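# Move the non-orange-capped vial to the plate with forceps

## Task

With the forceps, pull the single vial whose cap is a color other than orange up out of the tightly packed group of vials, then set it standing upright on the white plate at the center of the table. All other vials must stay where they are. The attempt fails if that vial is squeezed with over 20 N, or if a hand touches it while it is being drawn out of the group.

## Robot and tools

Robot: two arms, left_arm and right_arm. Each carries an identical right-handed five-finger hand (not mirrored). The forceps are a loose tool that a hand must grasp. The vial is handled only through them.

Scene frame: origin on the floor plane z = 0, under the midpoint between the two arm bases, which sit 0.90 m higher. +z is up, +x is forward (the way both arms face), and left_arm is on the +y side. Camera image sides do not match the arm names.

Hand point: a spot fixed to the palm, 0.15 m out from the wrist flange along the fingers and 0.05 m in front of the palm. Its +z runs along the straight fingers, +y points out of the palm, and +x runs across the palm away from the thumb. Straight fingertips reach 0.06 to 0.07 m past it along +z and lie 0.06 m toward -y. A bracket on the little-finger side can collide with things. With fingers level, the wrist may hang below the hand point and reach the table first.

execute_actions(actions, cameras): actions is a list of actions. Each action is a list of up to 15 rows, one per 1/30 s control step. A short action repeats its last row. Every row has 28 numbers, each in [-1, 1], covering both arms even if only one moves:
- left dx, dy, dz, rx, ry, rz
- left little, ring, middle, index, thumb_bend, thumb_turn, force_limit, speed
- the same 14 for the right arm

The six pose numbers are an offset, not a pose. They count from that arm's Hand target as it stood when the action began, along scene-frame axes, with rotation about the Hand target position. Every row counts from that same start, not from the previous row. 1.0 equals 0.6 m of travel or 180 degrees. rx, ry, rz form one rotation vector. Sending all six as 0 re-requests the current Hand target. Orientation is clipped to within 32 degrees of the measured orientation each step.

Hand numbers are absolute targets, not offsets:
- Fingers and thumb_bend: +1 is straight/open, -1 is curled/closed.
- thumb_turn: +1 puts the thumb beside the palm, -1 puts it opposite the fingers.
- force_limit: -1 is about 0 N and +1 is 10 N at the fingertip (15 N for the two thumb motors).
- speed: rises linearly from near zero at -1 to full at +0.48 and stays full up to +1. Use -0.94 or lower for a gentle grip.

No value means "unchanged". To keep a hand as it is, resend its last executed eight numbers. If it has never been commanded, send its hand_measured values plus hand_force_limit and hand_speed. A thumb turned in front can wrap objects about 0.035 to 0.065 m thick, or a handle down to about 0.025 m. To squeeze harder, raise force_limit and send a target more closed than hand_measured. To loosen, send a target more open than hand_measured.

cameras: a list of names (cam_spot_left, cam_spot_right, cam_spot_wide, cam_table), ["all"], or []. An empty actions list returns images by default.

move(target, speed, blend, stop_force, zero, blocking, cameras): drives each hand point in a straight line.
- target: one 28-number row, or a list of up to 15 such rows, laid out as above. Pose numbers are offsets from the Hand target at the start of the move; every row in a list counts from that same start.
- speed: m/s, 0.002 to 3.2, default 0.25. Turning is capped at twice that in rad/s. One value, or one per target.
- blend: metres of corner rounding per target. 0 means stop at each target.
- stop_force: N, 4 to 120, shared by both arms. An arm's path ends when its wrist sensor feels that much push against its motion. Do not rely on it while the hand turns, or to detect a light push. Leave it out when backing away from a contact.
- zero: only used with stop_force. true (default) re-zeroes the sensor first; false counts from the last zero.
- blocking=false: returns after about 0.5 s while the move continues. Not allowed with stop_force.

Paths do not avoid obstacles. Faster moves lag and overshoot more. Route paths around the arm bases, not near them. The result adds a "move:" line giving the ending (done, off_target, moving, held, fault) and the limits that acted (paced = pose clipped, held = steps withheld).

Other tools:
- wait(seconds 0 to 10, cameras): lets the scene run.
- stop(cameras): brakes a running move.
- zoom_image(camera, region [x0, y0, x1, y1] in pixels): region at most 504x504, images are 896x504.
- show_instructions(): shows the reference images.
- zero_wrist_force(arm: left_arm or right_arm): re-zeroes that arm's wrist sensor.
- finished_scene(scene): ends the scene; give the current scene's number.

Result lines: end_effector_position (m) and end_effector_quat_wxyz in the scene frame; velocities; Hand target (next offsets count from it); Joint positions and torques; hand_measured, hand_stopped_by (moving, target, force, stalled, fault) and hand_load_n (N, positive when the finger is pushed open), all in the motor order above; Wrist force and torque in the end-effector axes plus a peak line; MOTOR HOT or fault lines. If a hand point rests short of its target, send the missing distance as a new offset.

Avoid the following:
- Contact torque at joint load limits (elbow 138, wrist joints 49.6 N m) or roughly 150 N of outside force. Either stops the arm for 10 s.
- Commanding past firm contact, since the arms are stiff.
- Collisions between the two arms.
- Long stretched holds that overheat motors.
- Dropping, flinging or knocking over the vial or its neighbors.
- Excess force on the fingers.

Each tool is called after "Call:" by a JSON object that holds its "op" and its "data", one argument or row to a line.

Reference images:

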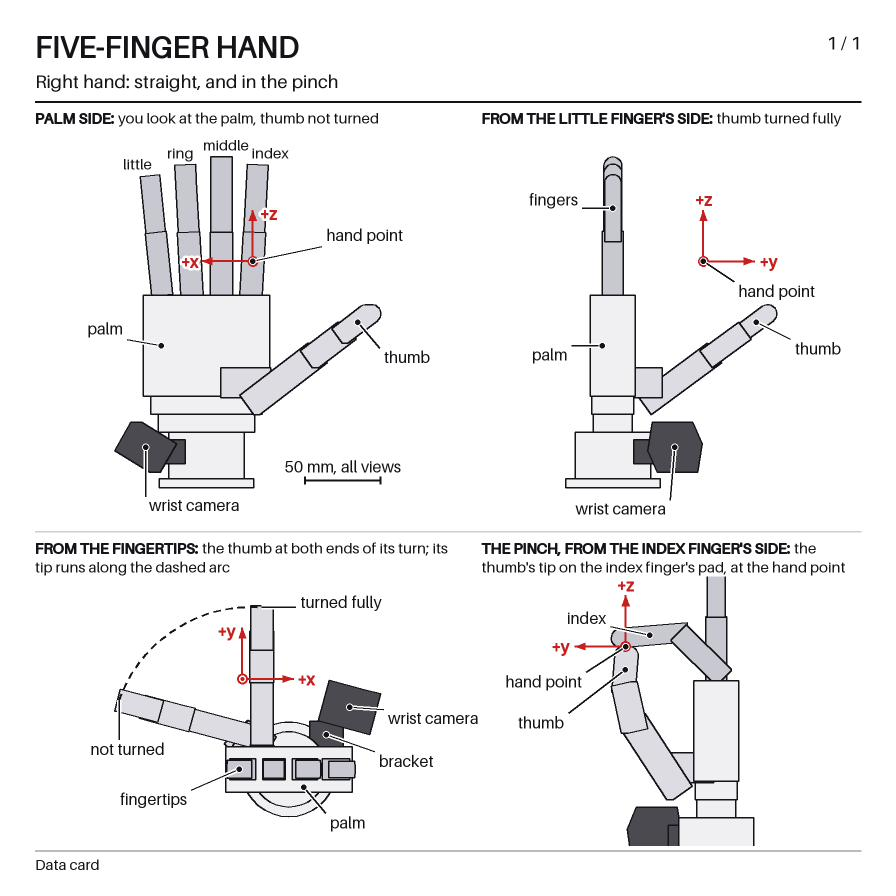

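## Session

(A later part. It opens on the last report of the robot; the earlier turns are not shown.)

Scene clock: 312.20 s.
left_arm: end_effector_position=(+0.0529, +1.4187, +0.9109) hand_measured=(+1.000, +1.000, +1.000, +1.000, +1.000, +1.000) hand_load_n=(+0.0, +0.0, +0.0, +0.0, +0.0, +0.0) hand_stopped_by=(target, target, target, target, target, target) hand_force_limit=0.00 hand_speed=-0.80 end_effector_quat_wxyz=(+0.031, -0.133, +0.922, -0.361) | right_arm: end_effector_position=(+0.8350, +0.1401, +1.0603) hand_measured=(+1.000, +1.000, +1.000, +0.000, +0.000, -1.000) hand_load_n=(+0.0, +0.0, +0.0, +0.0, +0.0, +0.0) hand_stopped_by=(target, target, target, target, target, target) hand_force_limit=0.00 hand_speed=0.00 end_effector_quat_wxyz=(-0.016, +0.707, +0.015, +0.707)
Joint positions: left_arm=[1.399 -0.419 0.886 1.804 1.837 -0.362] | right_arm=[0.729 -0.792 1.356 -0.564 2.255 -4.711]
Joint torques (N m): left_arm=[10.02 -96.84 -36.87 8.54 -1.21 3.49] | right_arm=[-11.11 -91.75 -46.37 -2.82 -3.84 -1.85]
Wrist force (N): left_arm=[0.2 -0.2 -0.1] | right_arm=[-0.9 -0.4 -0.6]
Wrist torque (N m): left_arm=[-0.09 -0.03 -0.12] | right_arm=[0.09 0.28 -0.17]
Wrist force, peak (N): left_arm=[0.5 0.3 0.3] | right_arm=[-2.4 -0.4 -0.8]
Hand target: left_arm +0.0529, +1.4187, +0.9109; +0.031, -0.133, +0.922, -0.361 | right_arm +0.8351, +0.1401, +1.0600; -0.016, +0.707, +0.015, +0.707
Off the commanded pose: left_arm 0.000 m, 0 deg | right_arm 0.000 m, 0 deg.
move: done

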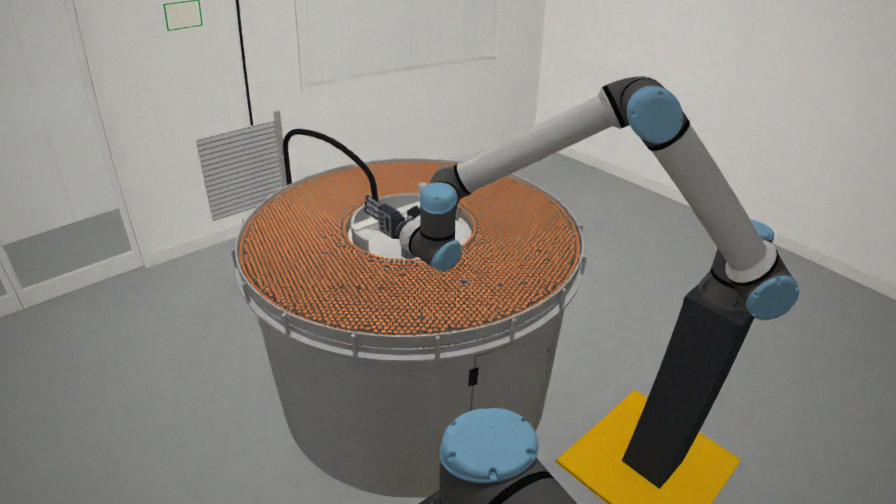

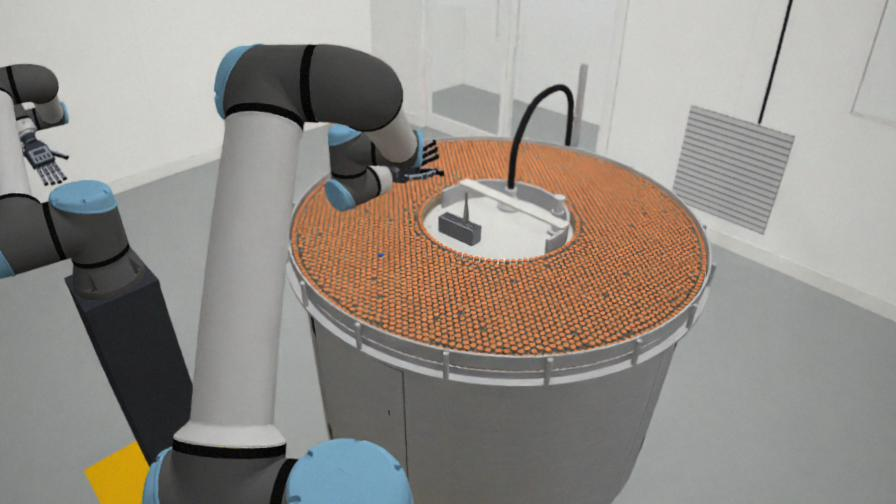

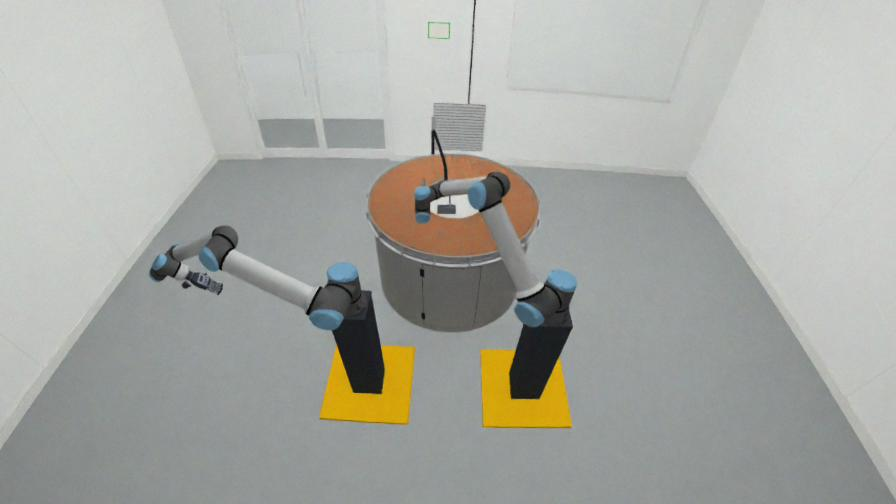

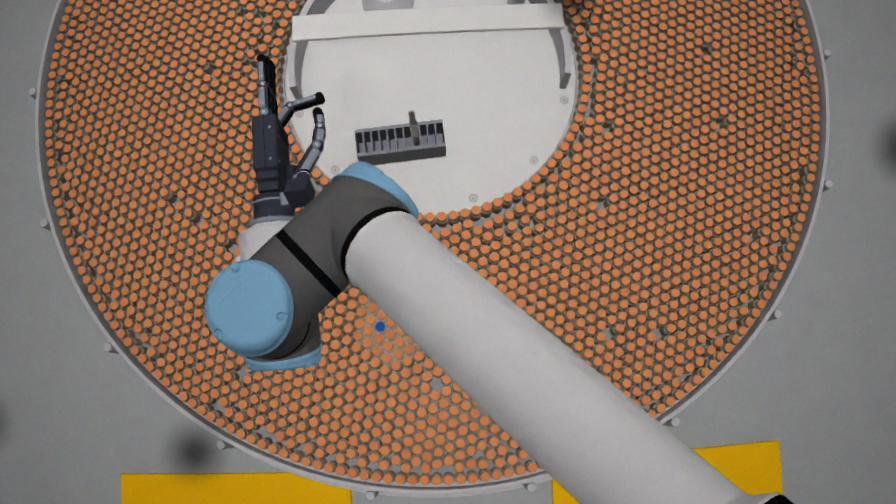

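Call:
{"op": "move", "data": {
  "target": [0,0,0,0,0,0,1,1,1,1,1,1,0,-0.8, -0.008,-0.11,-0.01,0.1665,0.0075,0,1,1,0.1,0.1,0.1,-1,0,0],
  "speed": 0.15,
  "cameras": ["all"]
}}

Call:
{"op": "zoom_image", "data": {
  "camera": "cam_table",
  "region": [340, 70, 440, 170]
}}

Call:
{"op": "zoom_image", "data": {
  "camera": "cam_spot_left",
  "region": [350, 160, 470, 260]
}}

Call:
{"op": "zoom_image", "data": {
  "camera": "cam_spot_right",
  "region": [420, 160, 500, 240]
}}

Scene clock: 392.10 s.
left_arm: end_effector_position=(+0.0529, +1.4187, +0.9109) hand_measured=(+1.000, +1.000, +1.000, +1.000, +1.000, +1.000) hand_load_n=(+0.0, +0.0, +0.0, +0.0, +0.0, +0.0) hand_stopped_by=(target, target, target, target, target, target) hand_force_limit=0.00 hand_speed=-0.80 end_effector_quat_wxyz=(+0.031, -0.133, +0.922, -0.361) | right_arm: end_effector_position=(+0.8303, +0.0742, +1.0540) hand_measured=(+1.000, +1.000, +0.100, +0.100, +0.100, -1.000) hand_load_n=(+0.0, +0.0, +0.0, +0.0, +0.0, +0.0) hand_stopped_by=(target, target, target, target, target, target) hand_force_limit=0.00 hand_speed=0.00 end_effector_quat_wxyz=(-0.199, +0.687, -0.168, +0.679)
Joint positions: left_arm=[1.399 -0.419 0.886 1.804 1.837 -0.362] | right_arm=[0.653 -0.909 1.532 -0.623 2.179 -4.188]
Joint torques (N m): left_arm=[9.16 -98.07 -36.48 8.38 -1.11 3.44] | right_arm=[-11.6 -111.34 -27.98 -3.33 -3.25 1.85]
Wrist force (N): left_arm=[0.2 0.0 0.1] | right_arm=[-1.1 0.4 -0.7]
Wrist torque (N m): left_arm=[-0.07 -0.03 -0.11] | right_arm=[0.17 0.32 -0.13]
Wrist force, peak (N): left_arm=[0.8 0.1 0.1] | right_arm=[-1.3 -0.5 -1.5]
Hand target: left_arm +0.0529, +1.4187, +0.9109; +0.031, -0.133, +0.922, -0.361 | right_arm +0.8303, +0.0741, +1.0540; -0.199, +0.687, -0.168, +0.679
Off the commanded pose: left_arm 0.000 m, 0 deg | right_arm 0.000 m, 0 deg.
move: done

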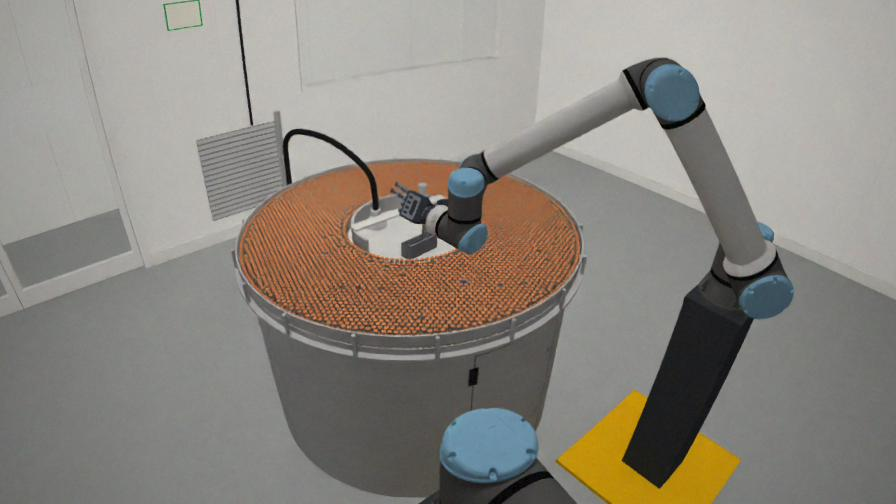

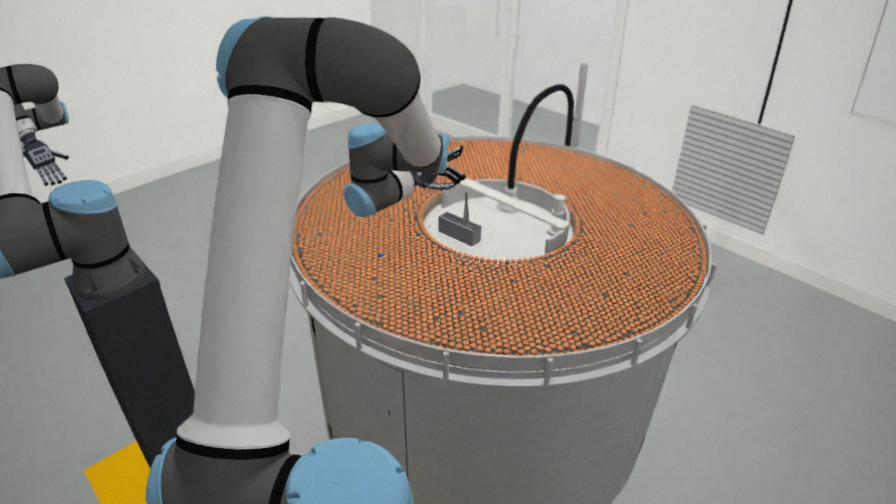

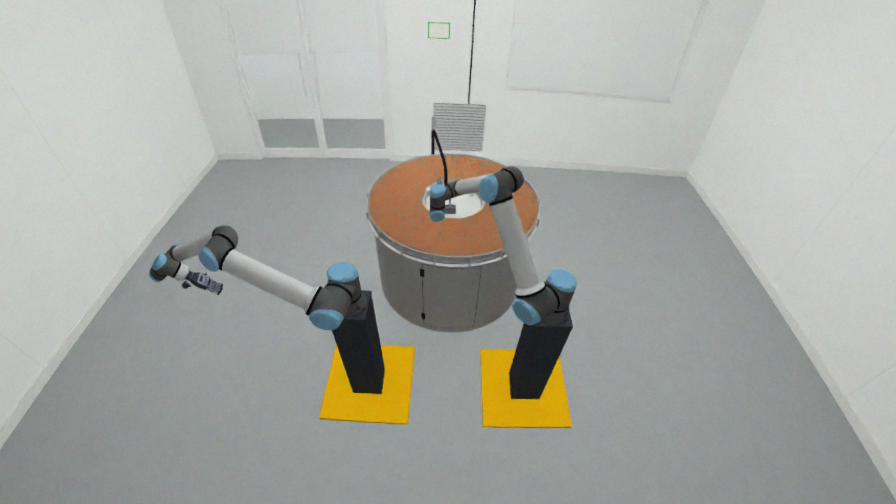

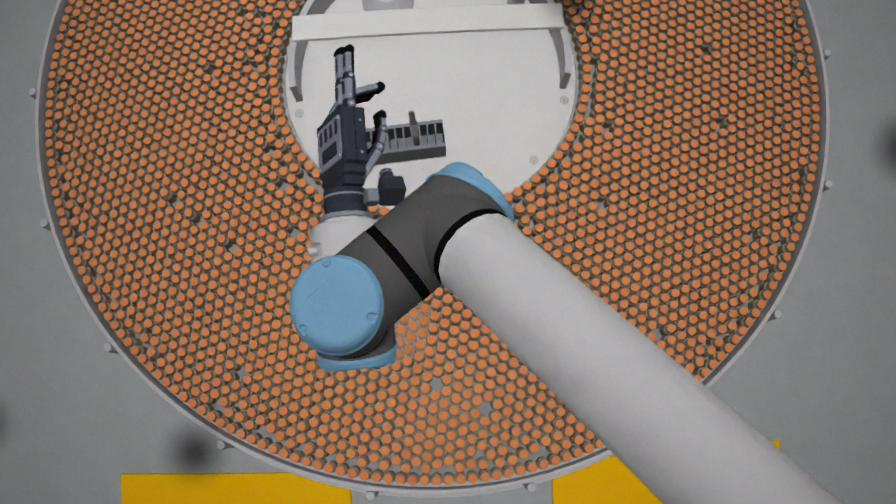

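Scaled by 5.040.

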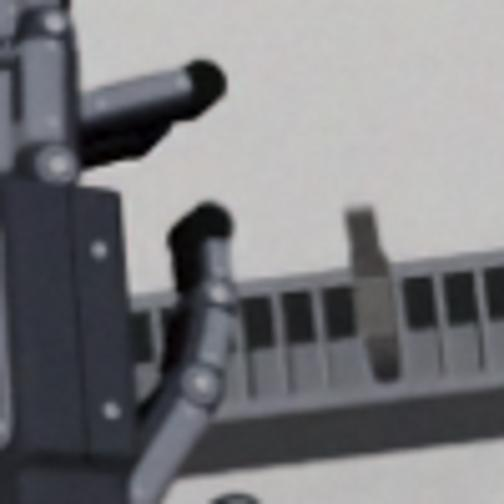

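Scaled by 4.200.

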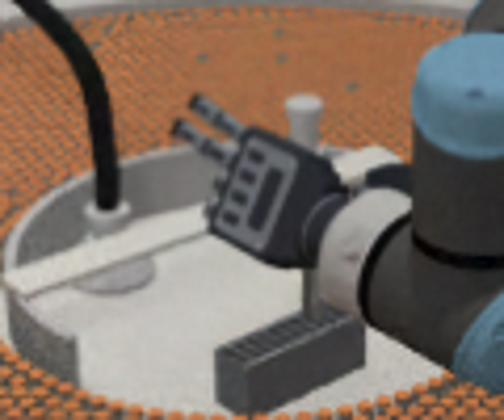

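Scaled by 6.300.

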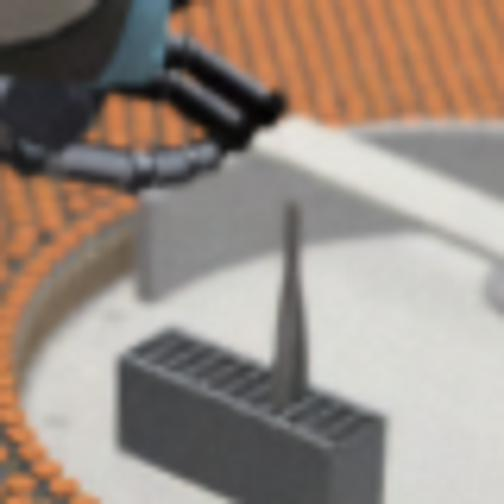

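Call:
{"op": "move", "data": {
  "target": [0,0,0,0,0,0,1,1,1,1,1,1,0,-0.8, -0.0022,0.0265,-0.0983,0,0,0,1,1,0.25,0.25,0.1,-1,0,0],
  "speed": 0.15,
  "cameras": ["all"]
}}

Call:
{"op": "zoom_image", "data": {
  "camera": "cam_table",
  "region": [340, 70, 440, 170]
}}

Call:
{"op": "zoom_image", "data": {
  "camera": "cam_spot_right",
  "region": [420, 160, 500, 240]
}}

Call:
{"op": "zoom_image", "data": {
  "camera": "cam_spot_left",
  "region": [370, 170, 490, 270]
}}

Scene clock: 429.70 s.
left_arm: end_effector_position=(+0.0529, +1.4187, +0.9109) hand_measured=(+1.000, +1.000, +1.000, +1.000, +1.000, +1.000) hand_load_n=(+0.0, +0.0, +0.0, +0.0, +0.0, +0.0) hand_stopped_by=(target, target, target, target, target, target) hand_force_limit=0.00 hand_speed=-0.80 end_effector_quat_wxyz=(+0.031, -0.133, +0.922, -0.361) | right_arm: end_effector_position=(+0.8290, +0.0900, +0.9953) hand_measured=(+1.000, +1.000, +0.250, +0.250, +0.100, -1.000) hand_load_n=(+0.0, +0.0, +0.0, +0.0, +0.0, +0.0) hand_stopped_by=(target, target, target, target, target, target) hand_force_limit=0.00 hand_speed=0.00 end_effector_quat_wxyz=(-0.199, +0.687, -0.168, +0.679)
Joint positions: left_arm=[1.399 -0.419 0.886 1.804 1.837 -0.362] | right_arm=[0.669 -0.836 1.525 -0.689 2.194 -4.187]
Joint torques (N m): left_arm=[8.05 -96.69 -36.1 8.32 -1.24 3.44] | right_arm=[9.84 -85.24 -43.39 -3 3.65 -1.77]
Wrist force (N): left_arm=[0.4 0.0 -0.3] | right_arm=[-1.2 0.1 -1.2]
Wrist torque (N m): left_arm=[-0.04 -0.05 -0.10] | right_arm=[0.17 0.33 -0.14]
Wrist force, peak (N): left_arm=[0.6 0.0 -0.5] | right_arm=[-1.9 0.1 -1.4]
Hand target: left_arm +0.0529, +1.4187, +0.9109; +0.031, -0.133, +0.922, -0.361 | right_arm +0.8290, +0.0900, +0.9950; -0.199, +0.687, -0.168, +0.679
Off the commanded pose: left_arm 0.000 m, 0 deg | right_arm 0.000 m, 0 deg.
move: done

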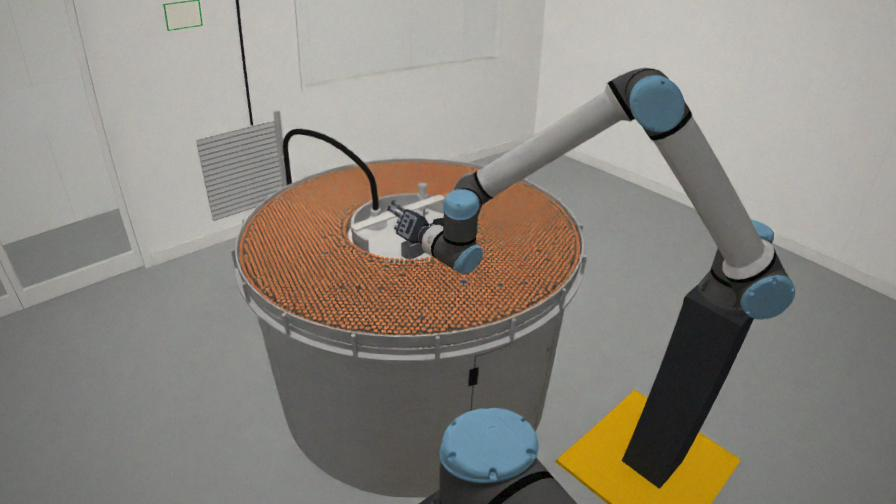

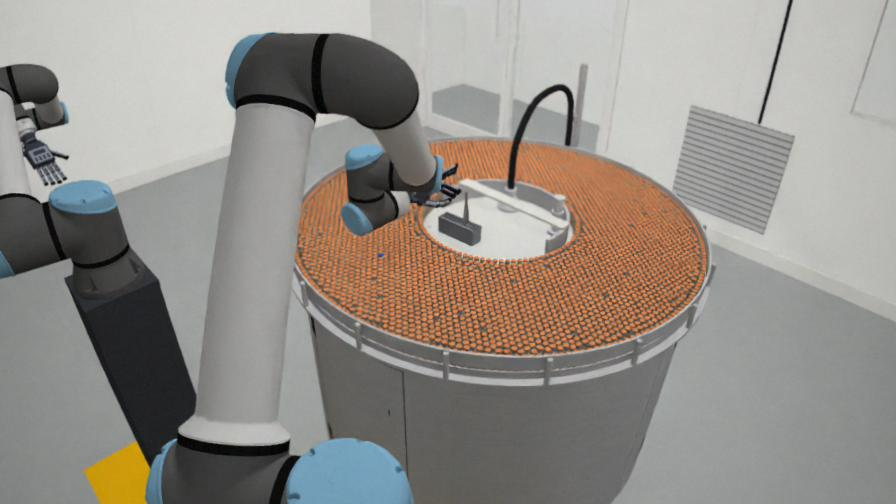

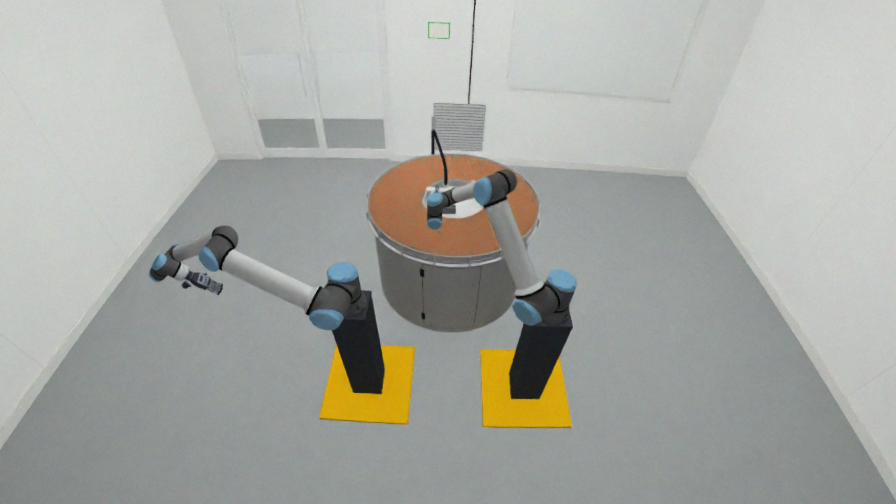

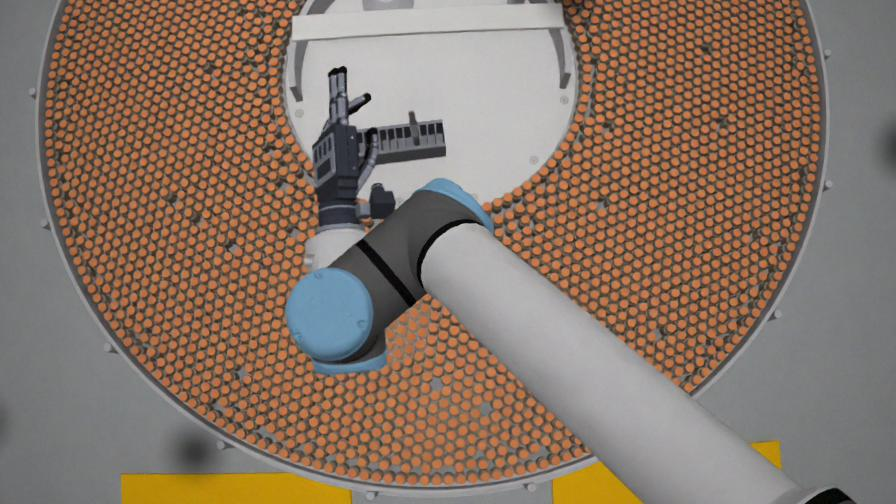

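Scaled by 5.040.

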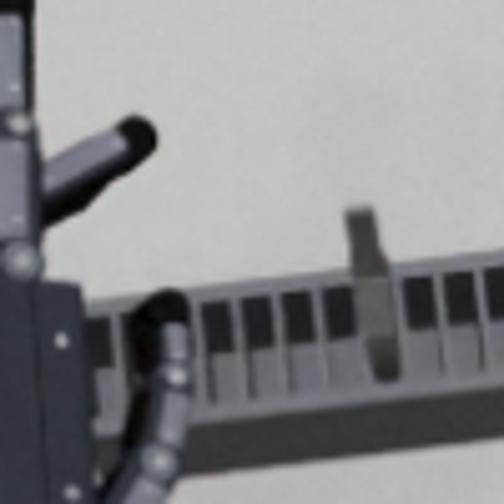

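Scaled by 6.300.

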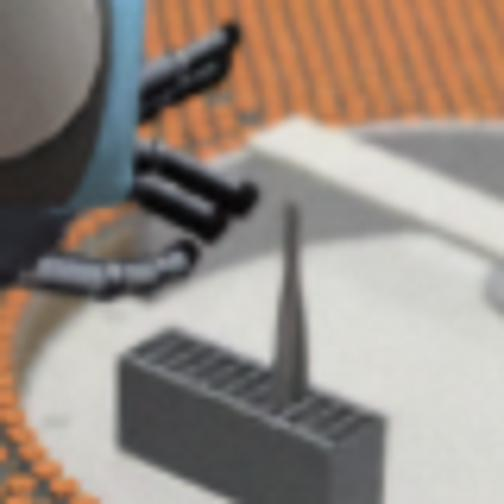

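Scaled by 4.200.

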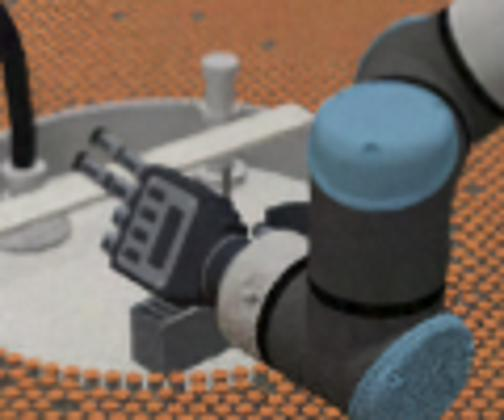

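Call:
{"op": "move", "data": {
  "target": [0,0,0,0,0,0,1,1,1,1,1,1,0,-0.8, 0,-0.1127,0,0,0,0,1,1,0.25,0.25,0.1,-1,0,0],
  "speed": 0.08,
  "cameras": ["all"]
}}

Call:
{"op": "zoom_image", "data": {
  "camera": "cam_table",
  "region": [370, 70, 470, 170]
}}

Call:
{"op": "zoom_image", "data": {
  "camera": "cam_spot_right",
  "region": [420, 160, 500, 240]
}}

Call:
{"op": "zoom_image", "data": {
  "camera": "cam_spot_left",
  "region": [370, 170, 490, 270]
}}

Scene clock: 437.10 s.
left_arm: end_effector_position=(+0.0529, +1.4187, +0.9109) hand_measured=(+1.000, +1.000, +1.000, +1.000, +1.000, +1.000) hand_load_n=(+0.0, +0.0, +0.0, +0.0, +0.0, +0.0) hand_stopped_by=(target, target, target, target, target, target) hand_force_limit=0.00 hand_speed=-0.80 end_effector_quat_wxyz=(+0.031, -0.133, +0.922, -0.361) | right_arm: end_effector_position=(+0.8290, +0.0226, +0.9950) hand_measured=(+1.000, +1.000, +0.250, +0.250, +0.100, -1.000) hand_load_n=(+0.0, +0.0, +0.0, +0.0, +0.0, +0.0) hand_stopped_by=(target, target, target, target, target, target) hand_force_limit=0.00 hand_speed=0.00 end_effector_quat_wxyz=(-0.199, +0.687, -0.168, +0.679)
Joint positions: left_arm=[1.399 -0.419 0.886 1.804 1.837 -0.362] | right_arm=[0.603 -0.899 1.647 -0.747 2.129 -4.187]
Joint torques (N m): left_arm=[9.07 -97.58 -36.69 8.4 -0.94 3.33] | right_arm=[-11.83 -106.83 -23.92 -3.14 -3.74 -1.47]
Wrist force (N): left_arm=[0.2 0.2 0.0] | right_arm=[-1.2 0.0 -1.0]
Wrist torque (N m): left_arm=[-0.04 -0.03 -0.11] | right_arm=[0.13 0.33 -0.14]
Wrist force, peak (N): left_arm=[0.8 0.0 -0.1] | right_arm=[-1.7 -0.1 -1.6]
Hand target: left_arm +0.0529, +1.4187, +0.9109; +0.031, -0.133, +0.922, -0.361 | right_arm +0.8290, +0.0224, +0.9950; -0.199, +0.687, -0.168, +0.679
Off the commanded pose: left_arm 0.000 m, 0 deg | right_arm 0.000 m, 0 deg.
move: done

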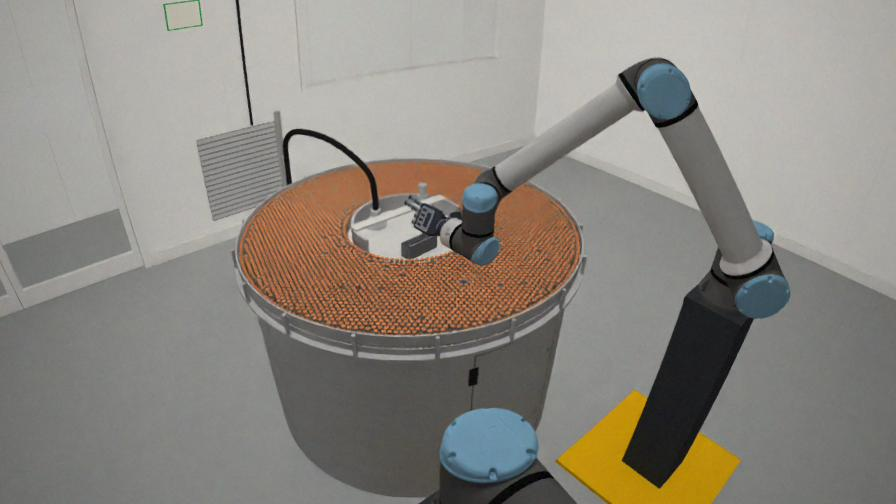

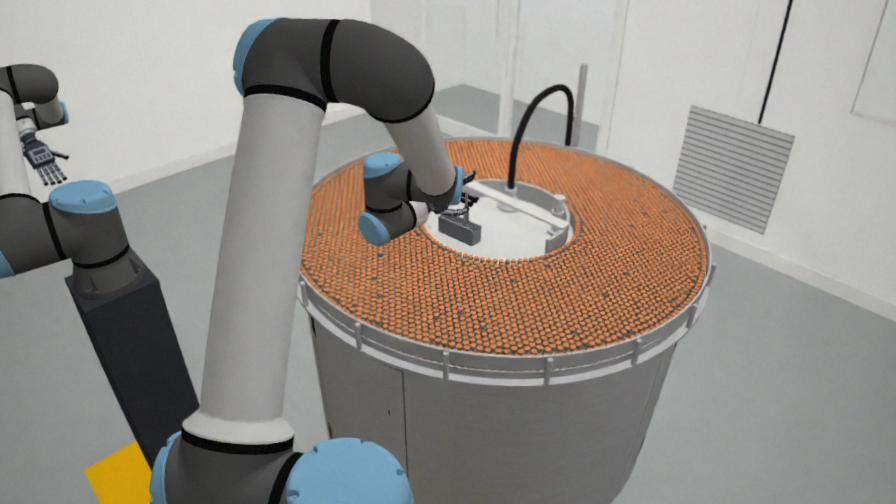

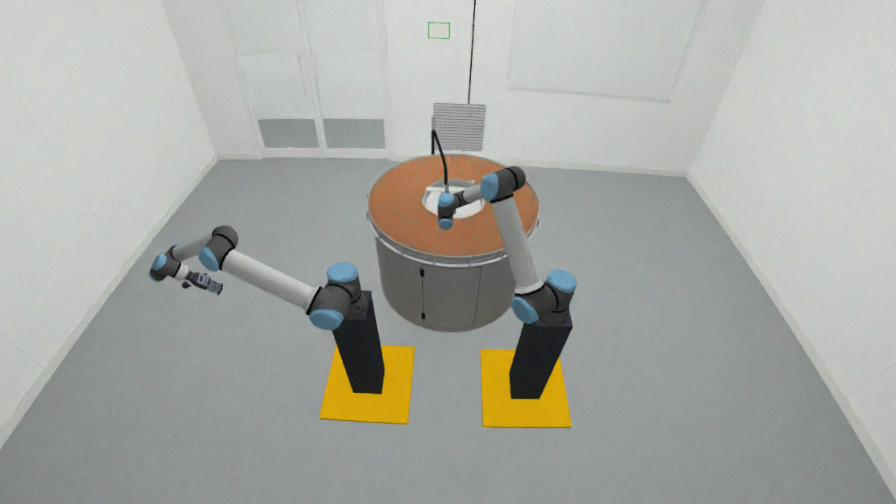

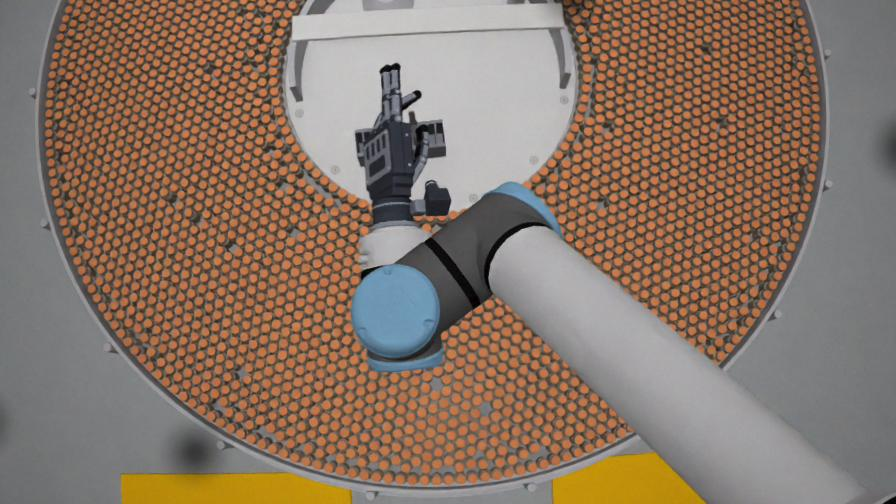

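Scaled by 5.040.

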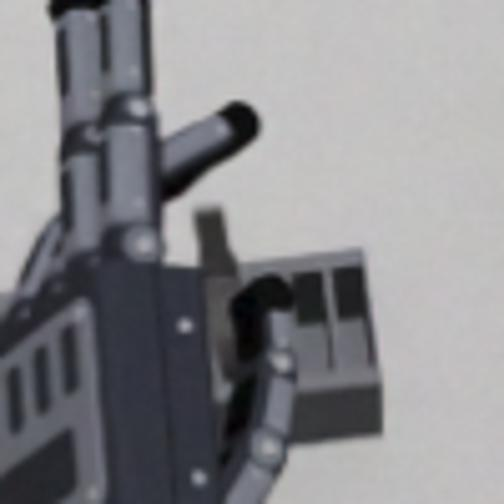

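Scaled by 6.300.

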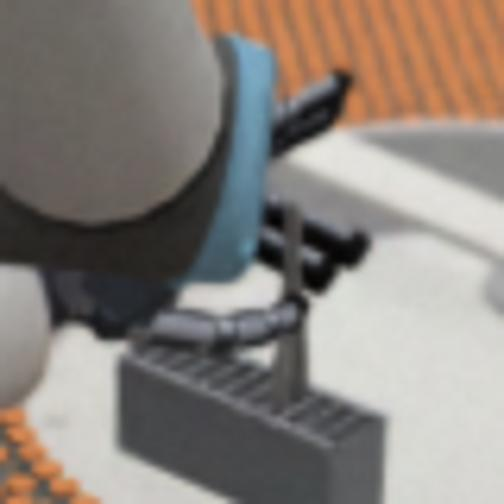

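Scaled by 4.200.

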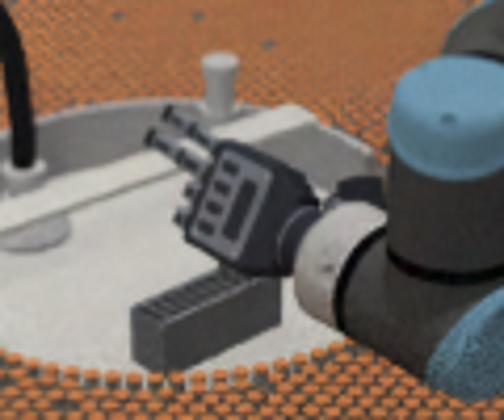

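Call:
{"op": "move", "data": {
  "target": [0,0,0,0,0,0,1,1,1,1,1,1,0,-0.8, 0,-0.005,0,0,0,0,1,1,0.25,0.25,-0.25,-1,0,-0.5],
  "speed": 0.05,
  "cameras": ["cam_table","cam_spot_right"]
}}

Call:
{"op": "zoom_image", "data": {
  "camera": "cam_table",
  "region": [380, 80, 450, 150]
}}

Call:
{"op": "zoom_image", "data": {
  "camera": "cam_spot_right",
  "region": [440, 180, 500, 240]
}}

Scene clock: 446.23 s.
left_arm: end_effector_position=(+0.0529, +1.4187, +0.9109) hand_measured=(+1.000, +1.000, +1.000, +1.000, +1.000, +1.000) hand_load_n=(+0.0, +0.0, +0.0, +0.0, +0.0, -0.5) hand_stopped_by=(target, target, target, target, target, target) hand_force_limit=0.00 hand_speed=-0.80 end_effector_quat_wxyz=(+0.031, -0.133, +0.922, -0.361) | right_arm: end_effector_position=(+0.8290, +0.0195, +0.9950) hand_measured=(+1.000, +1.000, +0.250, +0.250, -0.250, -1.000) hand_load_n=(+0.0, +0.0, +0.0, +0.0, +0.0, +0.0) hand_stopped_by=(target, target, target, target, target, target) hand_force_limit=0.00 hand_speed=-0.50 end_effector_quat_wxyz=(-0.199, +0.687, -0.168, +0.679)
Joint positions: left_arm=[1.399 -0.419 0.886 1.804 1.837 -0.362] | right_arm=[0.6 -0.902 1.652 -0.75 2.126 -4.187]
Joint torques (N m): left_arm=[10.07 -96.35 -36.3 8.21 -0.8 3.66] | right_arm=[-10.92 -105.11 -23.51 -2.83 -3.45 -2.16]
Wrist force (N): left_arm=[0.2 -0.3 -0.1] | right_arm=[-0.8 0.4 -1.0]
Wrist torque (N m): left_arm=[-0.10 -0.03 -0.12] | right_arm=[0.19 0.29 -0.11]
Wrist force, peak (N): left_arm=[0.7 -0.1 -0.3] | right_arm=[-1.3 -0.1 -1.5]
Hand target: left_arm +0.0529, +1.4187, +0.9109; +0.031, -0.133, +0.922, -0.361 | right_arm +0.8290, +0.0194, +0.9950; -0.199, +0.687, -0.168, +0.679
Off the commanded pose: left_arm 0.000 m, 0 deg | right_arm 0.000 m, 0 deg.
move: done
Images, in order (width x height): cam_spot_right 896x504, cam_table 896x504.

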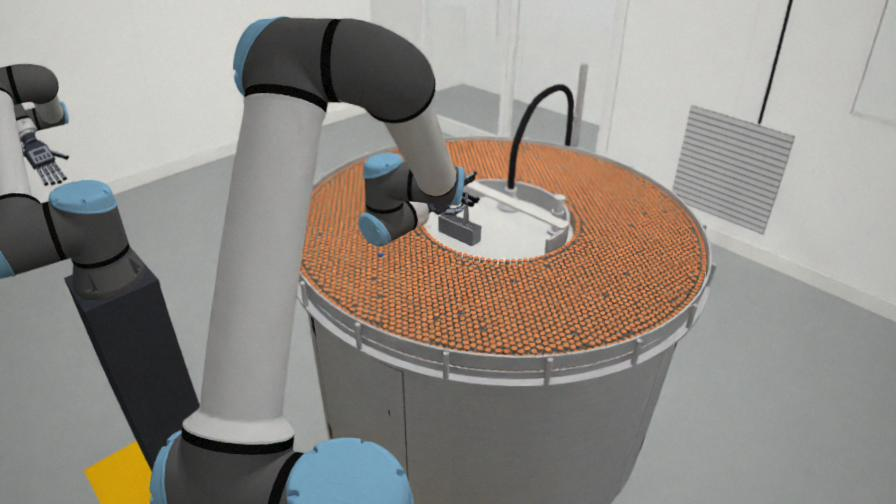

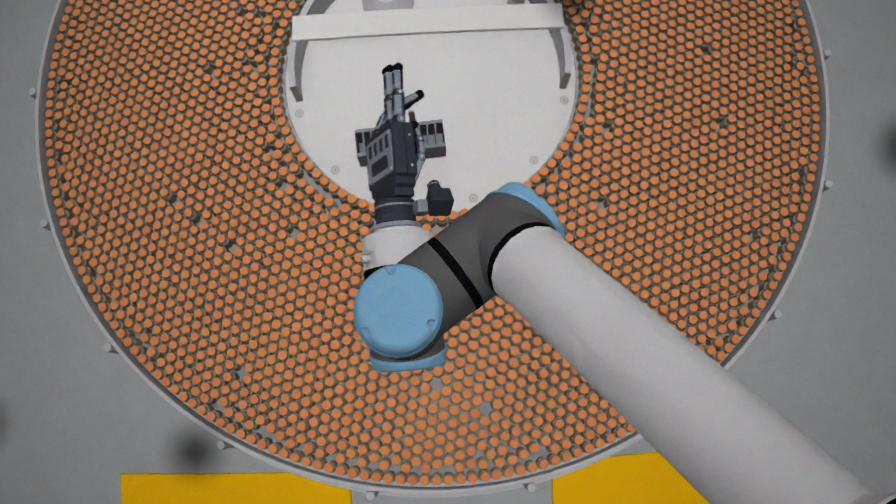

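Scaled by 7.200.

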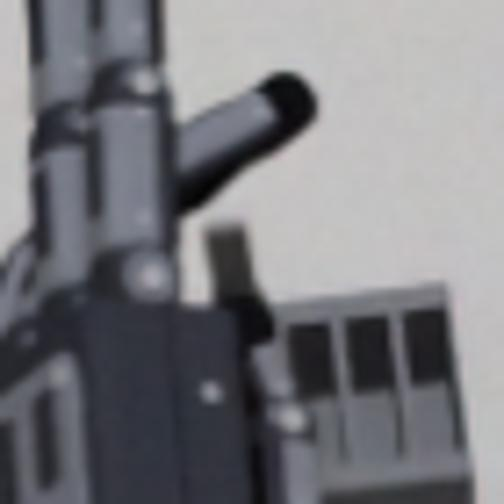

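Scaled by 8.400.

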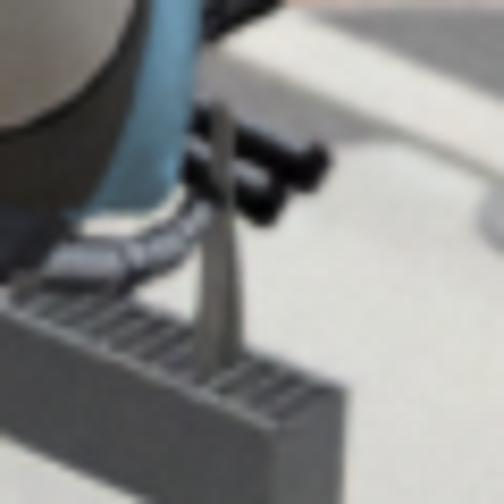

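Call:
{"op": "move", "data": {
  "target": [0,0,0,0,0,0,1,1,1,1,1,1,0,-0.8, 0,0,0,0,0,0,1,1,-0.3,-0.3,-0.25,-1,-0.7,-0.9],
  "speed": 0.05,
  "cameras": ["cam_table","cam_spot_right"]
}}

Call:
{"op": "zoom_image", "data": {
  "camera": "cam_table",
  "region": [380, 80, 450, 150]
}}

Call:
{"op": "zoom_image", "data": {
  "camera": "cam_spot_right",
  "region": [440, 180, 500, 240]
}}

Scene clock: 455.97 s.
left_arm: end_effector_position=(+0.0529, +1.4187, +0.9109) hand_measured=(+1.000, +1.000, +1.000, +1.000, +1.000, +1.000) hand_load_n=(+0.0, +0.0, +0.0, +0.0, +0.0, +0.0) hand_stopped_by=(target, target, target, target, target, target) hand_force_limit=0.00 hand_speed=-0.80 end_effector_quat_wxyz=(+0.031, -0.133, +0.922, -0.361) | right_arm: end_effector_position=(+0.8290, +0.0194, +0.9950) hand_measured=(+1.000, +1.000, -0.140, -0.084, -0.250, -1.000) hand_load_n=(+0.0, +0.0, +1.5, +1.0, -0.5, +0.0) hand_stopped_by=(target, target, force, force, target, target) hand_force_limit=-0.70 hand_speed=-0.90 end_effector_quat_wxyz=(-0.199, +0.687, -0.168, +0.679)
Joint positions: left_arm=[1.399 -0.419 0.886 1.804 1.837 -0.362] | right_arm=[0.6 -0.902 1.652 -0.75 2.126 -4.187]
Joint torques (N m): left_arm=[10.89 -98.18 -36.54 8.2 -0.76 3.27] | right_arm=[-8.71 -104.94 -24.87 -2.24 -3.12 -1.39]
Wrist force (N): left_arm=[0.1 -0.2 -0.2] | right_arm=[0.1 -0.5 -1.0]
Wrist torque (N m): left_arm=[-0.08 -0.01 -0.13] | right_arm=[0.13 0.25 -0.11]
Wrist force, peak (N): left_arm=[0.5 -0.6 -0.2] | right_arm=[-0.8 -0.4 -1.7]
Hand target: left_arm +0.0529, +1.4187, +0.9109; +0.031, -0.133, +0.922, -0.361 | right_arm +0.8290, +0.0194, +0.9950; -0.199, +0.687, -0.168, +0.679
Off the commanded pose: left_arm 0.000 m, 0 deg | right_arm 0.000 m, 0 deg.
move: done
Images, in order (width x height): cam_spot_right 896x504, cam_table 896x504.

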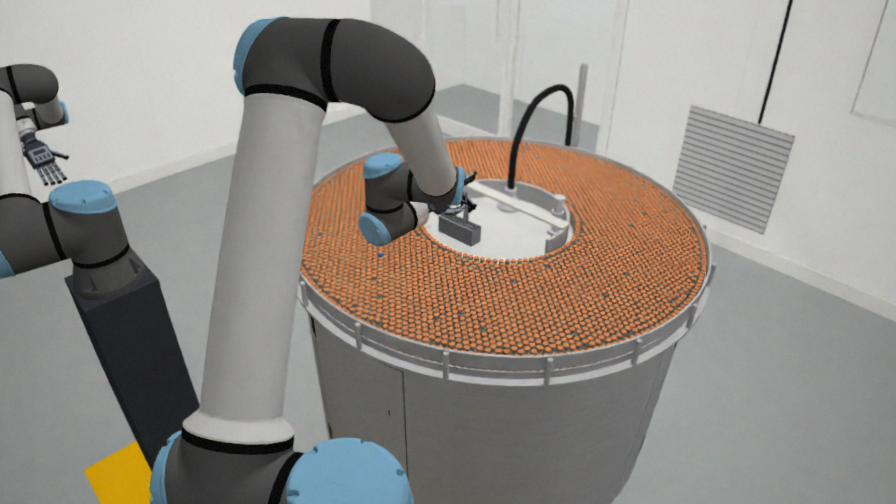

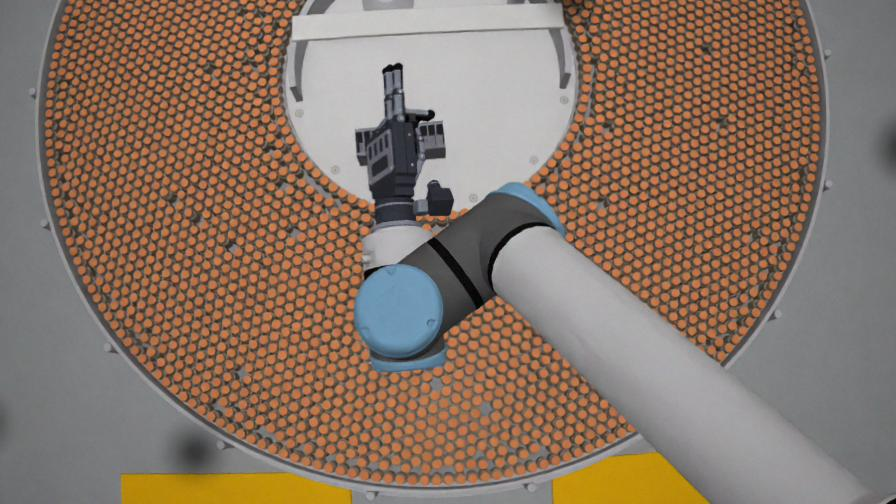

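Scaled by 7.200.

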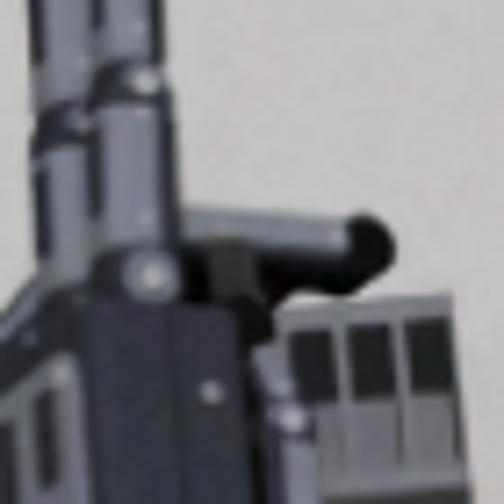

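Scaled by 8.400.

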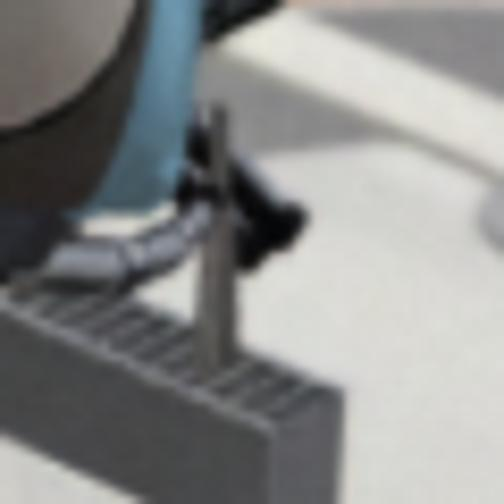

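Call:
{"op": "move", "data": {
  "target": [0,0,0,0,0,0,1,1,1,1,1,1,0,-0.8, 0,0,0,0,0,0,1,1,-0.5,-0.5,-0.25,-1,-0.5,-0.95],
  "speed": 0.05,
  "cameras": ["cam_table","cam_spot_right"]
}}

Call:
{"op": "zoom_image", "data": {
  "camera": "cam_spot_right",
  "region": [440, 180, 500, 240]
}}

Scene clock: 460.53 s.
left_arm: end_effector_position=(+0.0529, +1.4187, +0.9109) hand_measured=(+1.000, +1.000, +1.000, +1.000, +1.000, +1.000) hand_load_n=(+0.0, +0.0, +0.0, +0.0, +0.0, +0.0) hand_stopped_by=(target, target, target, target, target, target) hand_force_limit=0.00 hand_speed=-0.80 end_effector_quat_wxyz=(+0.031, -0.133, +0.922, -0.361) | right_arm: end_effector_position=(+0.8290, +0.0194, +0.9950) hand_measured=(+1.000, +1.000, -0.148, -0.096, -0.250, -1.000) hand_load_n=(+0.0, +0.0, +2.5, +3.0, +0.0, +0.0) hand_stopped_by=(target, target, force, force, target, target) hand_force_limit=-0.50 hand_speed=-0.95 end_effector_quat_wxyz=(-0.199, +0.687, -0.168, +0.679)
Joint positions: left_arm=[1.399 -0.419 0.886 1.804 1.837 -0.362] | right_arm=[0.6 -0.902 1.652 -0.75 2.126 -4.187]
Joint torques (N m): left_arm=[7.19 -97.44 -36.14 8.09 -1.02 3.3] | right_arm=[-10.74 -91.5 -25 -0.52 -3.61 -0.81]
Wrist force (N): left_arm=[-0.1 -0.1 0.0] | right_arm=[0.8 -0.7 -1.0]
Wrist torque (N m): left_arm=[-0.07 0.01 -0.14] | right_arm=[0.18 0.28 -0.10]
Wrist force, peak (N): left_arm=[0.4 0.1 -0.6] | right_arm=[0.4 -1.4 -1.0]
Hand target: left_arm +0.0529, +1.4187, +0.9109; +0.031, -0.133, +0.922, -0.361 | right_arm +0.8290, +0.0194, +0.9950; -0.199, +0.687, -0.168, +0.679
Off the commanded pose: left_arm 0.000 m, 0 deg | right_arm 0.000 m, 0 deg.
move: done
Images, in order (width x height): cam_spot_right 896x504, cam_table 896x504.

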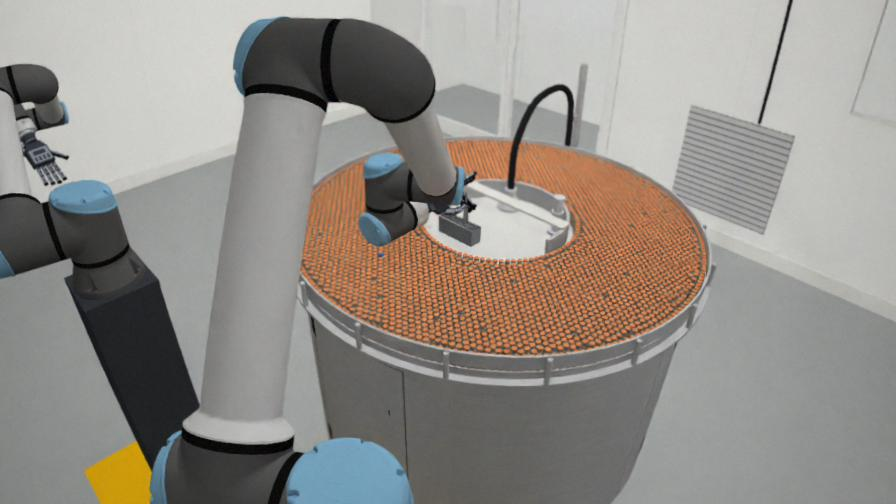

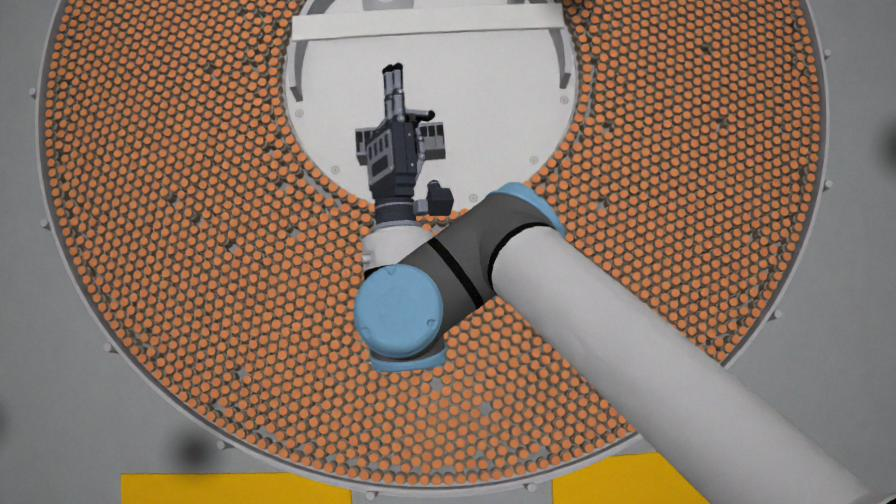

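Scaled by 8.400.

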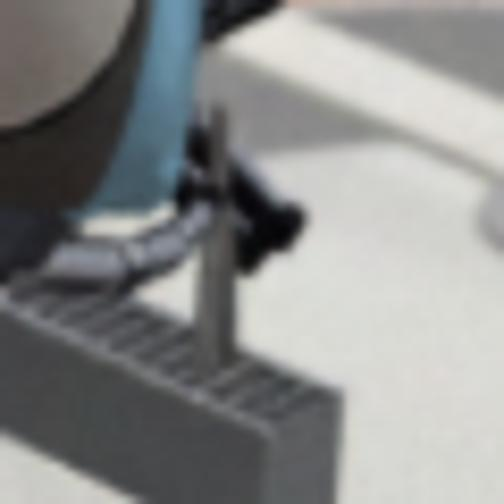

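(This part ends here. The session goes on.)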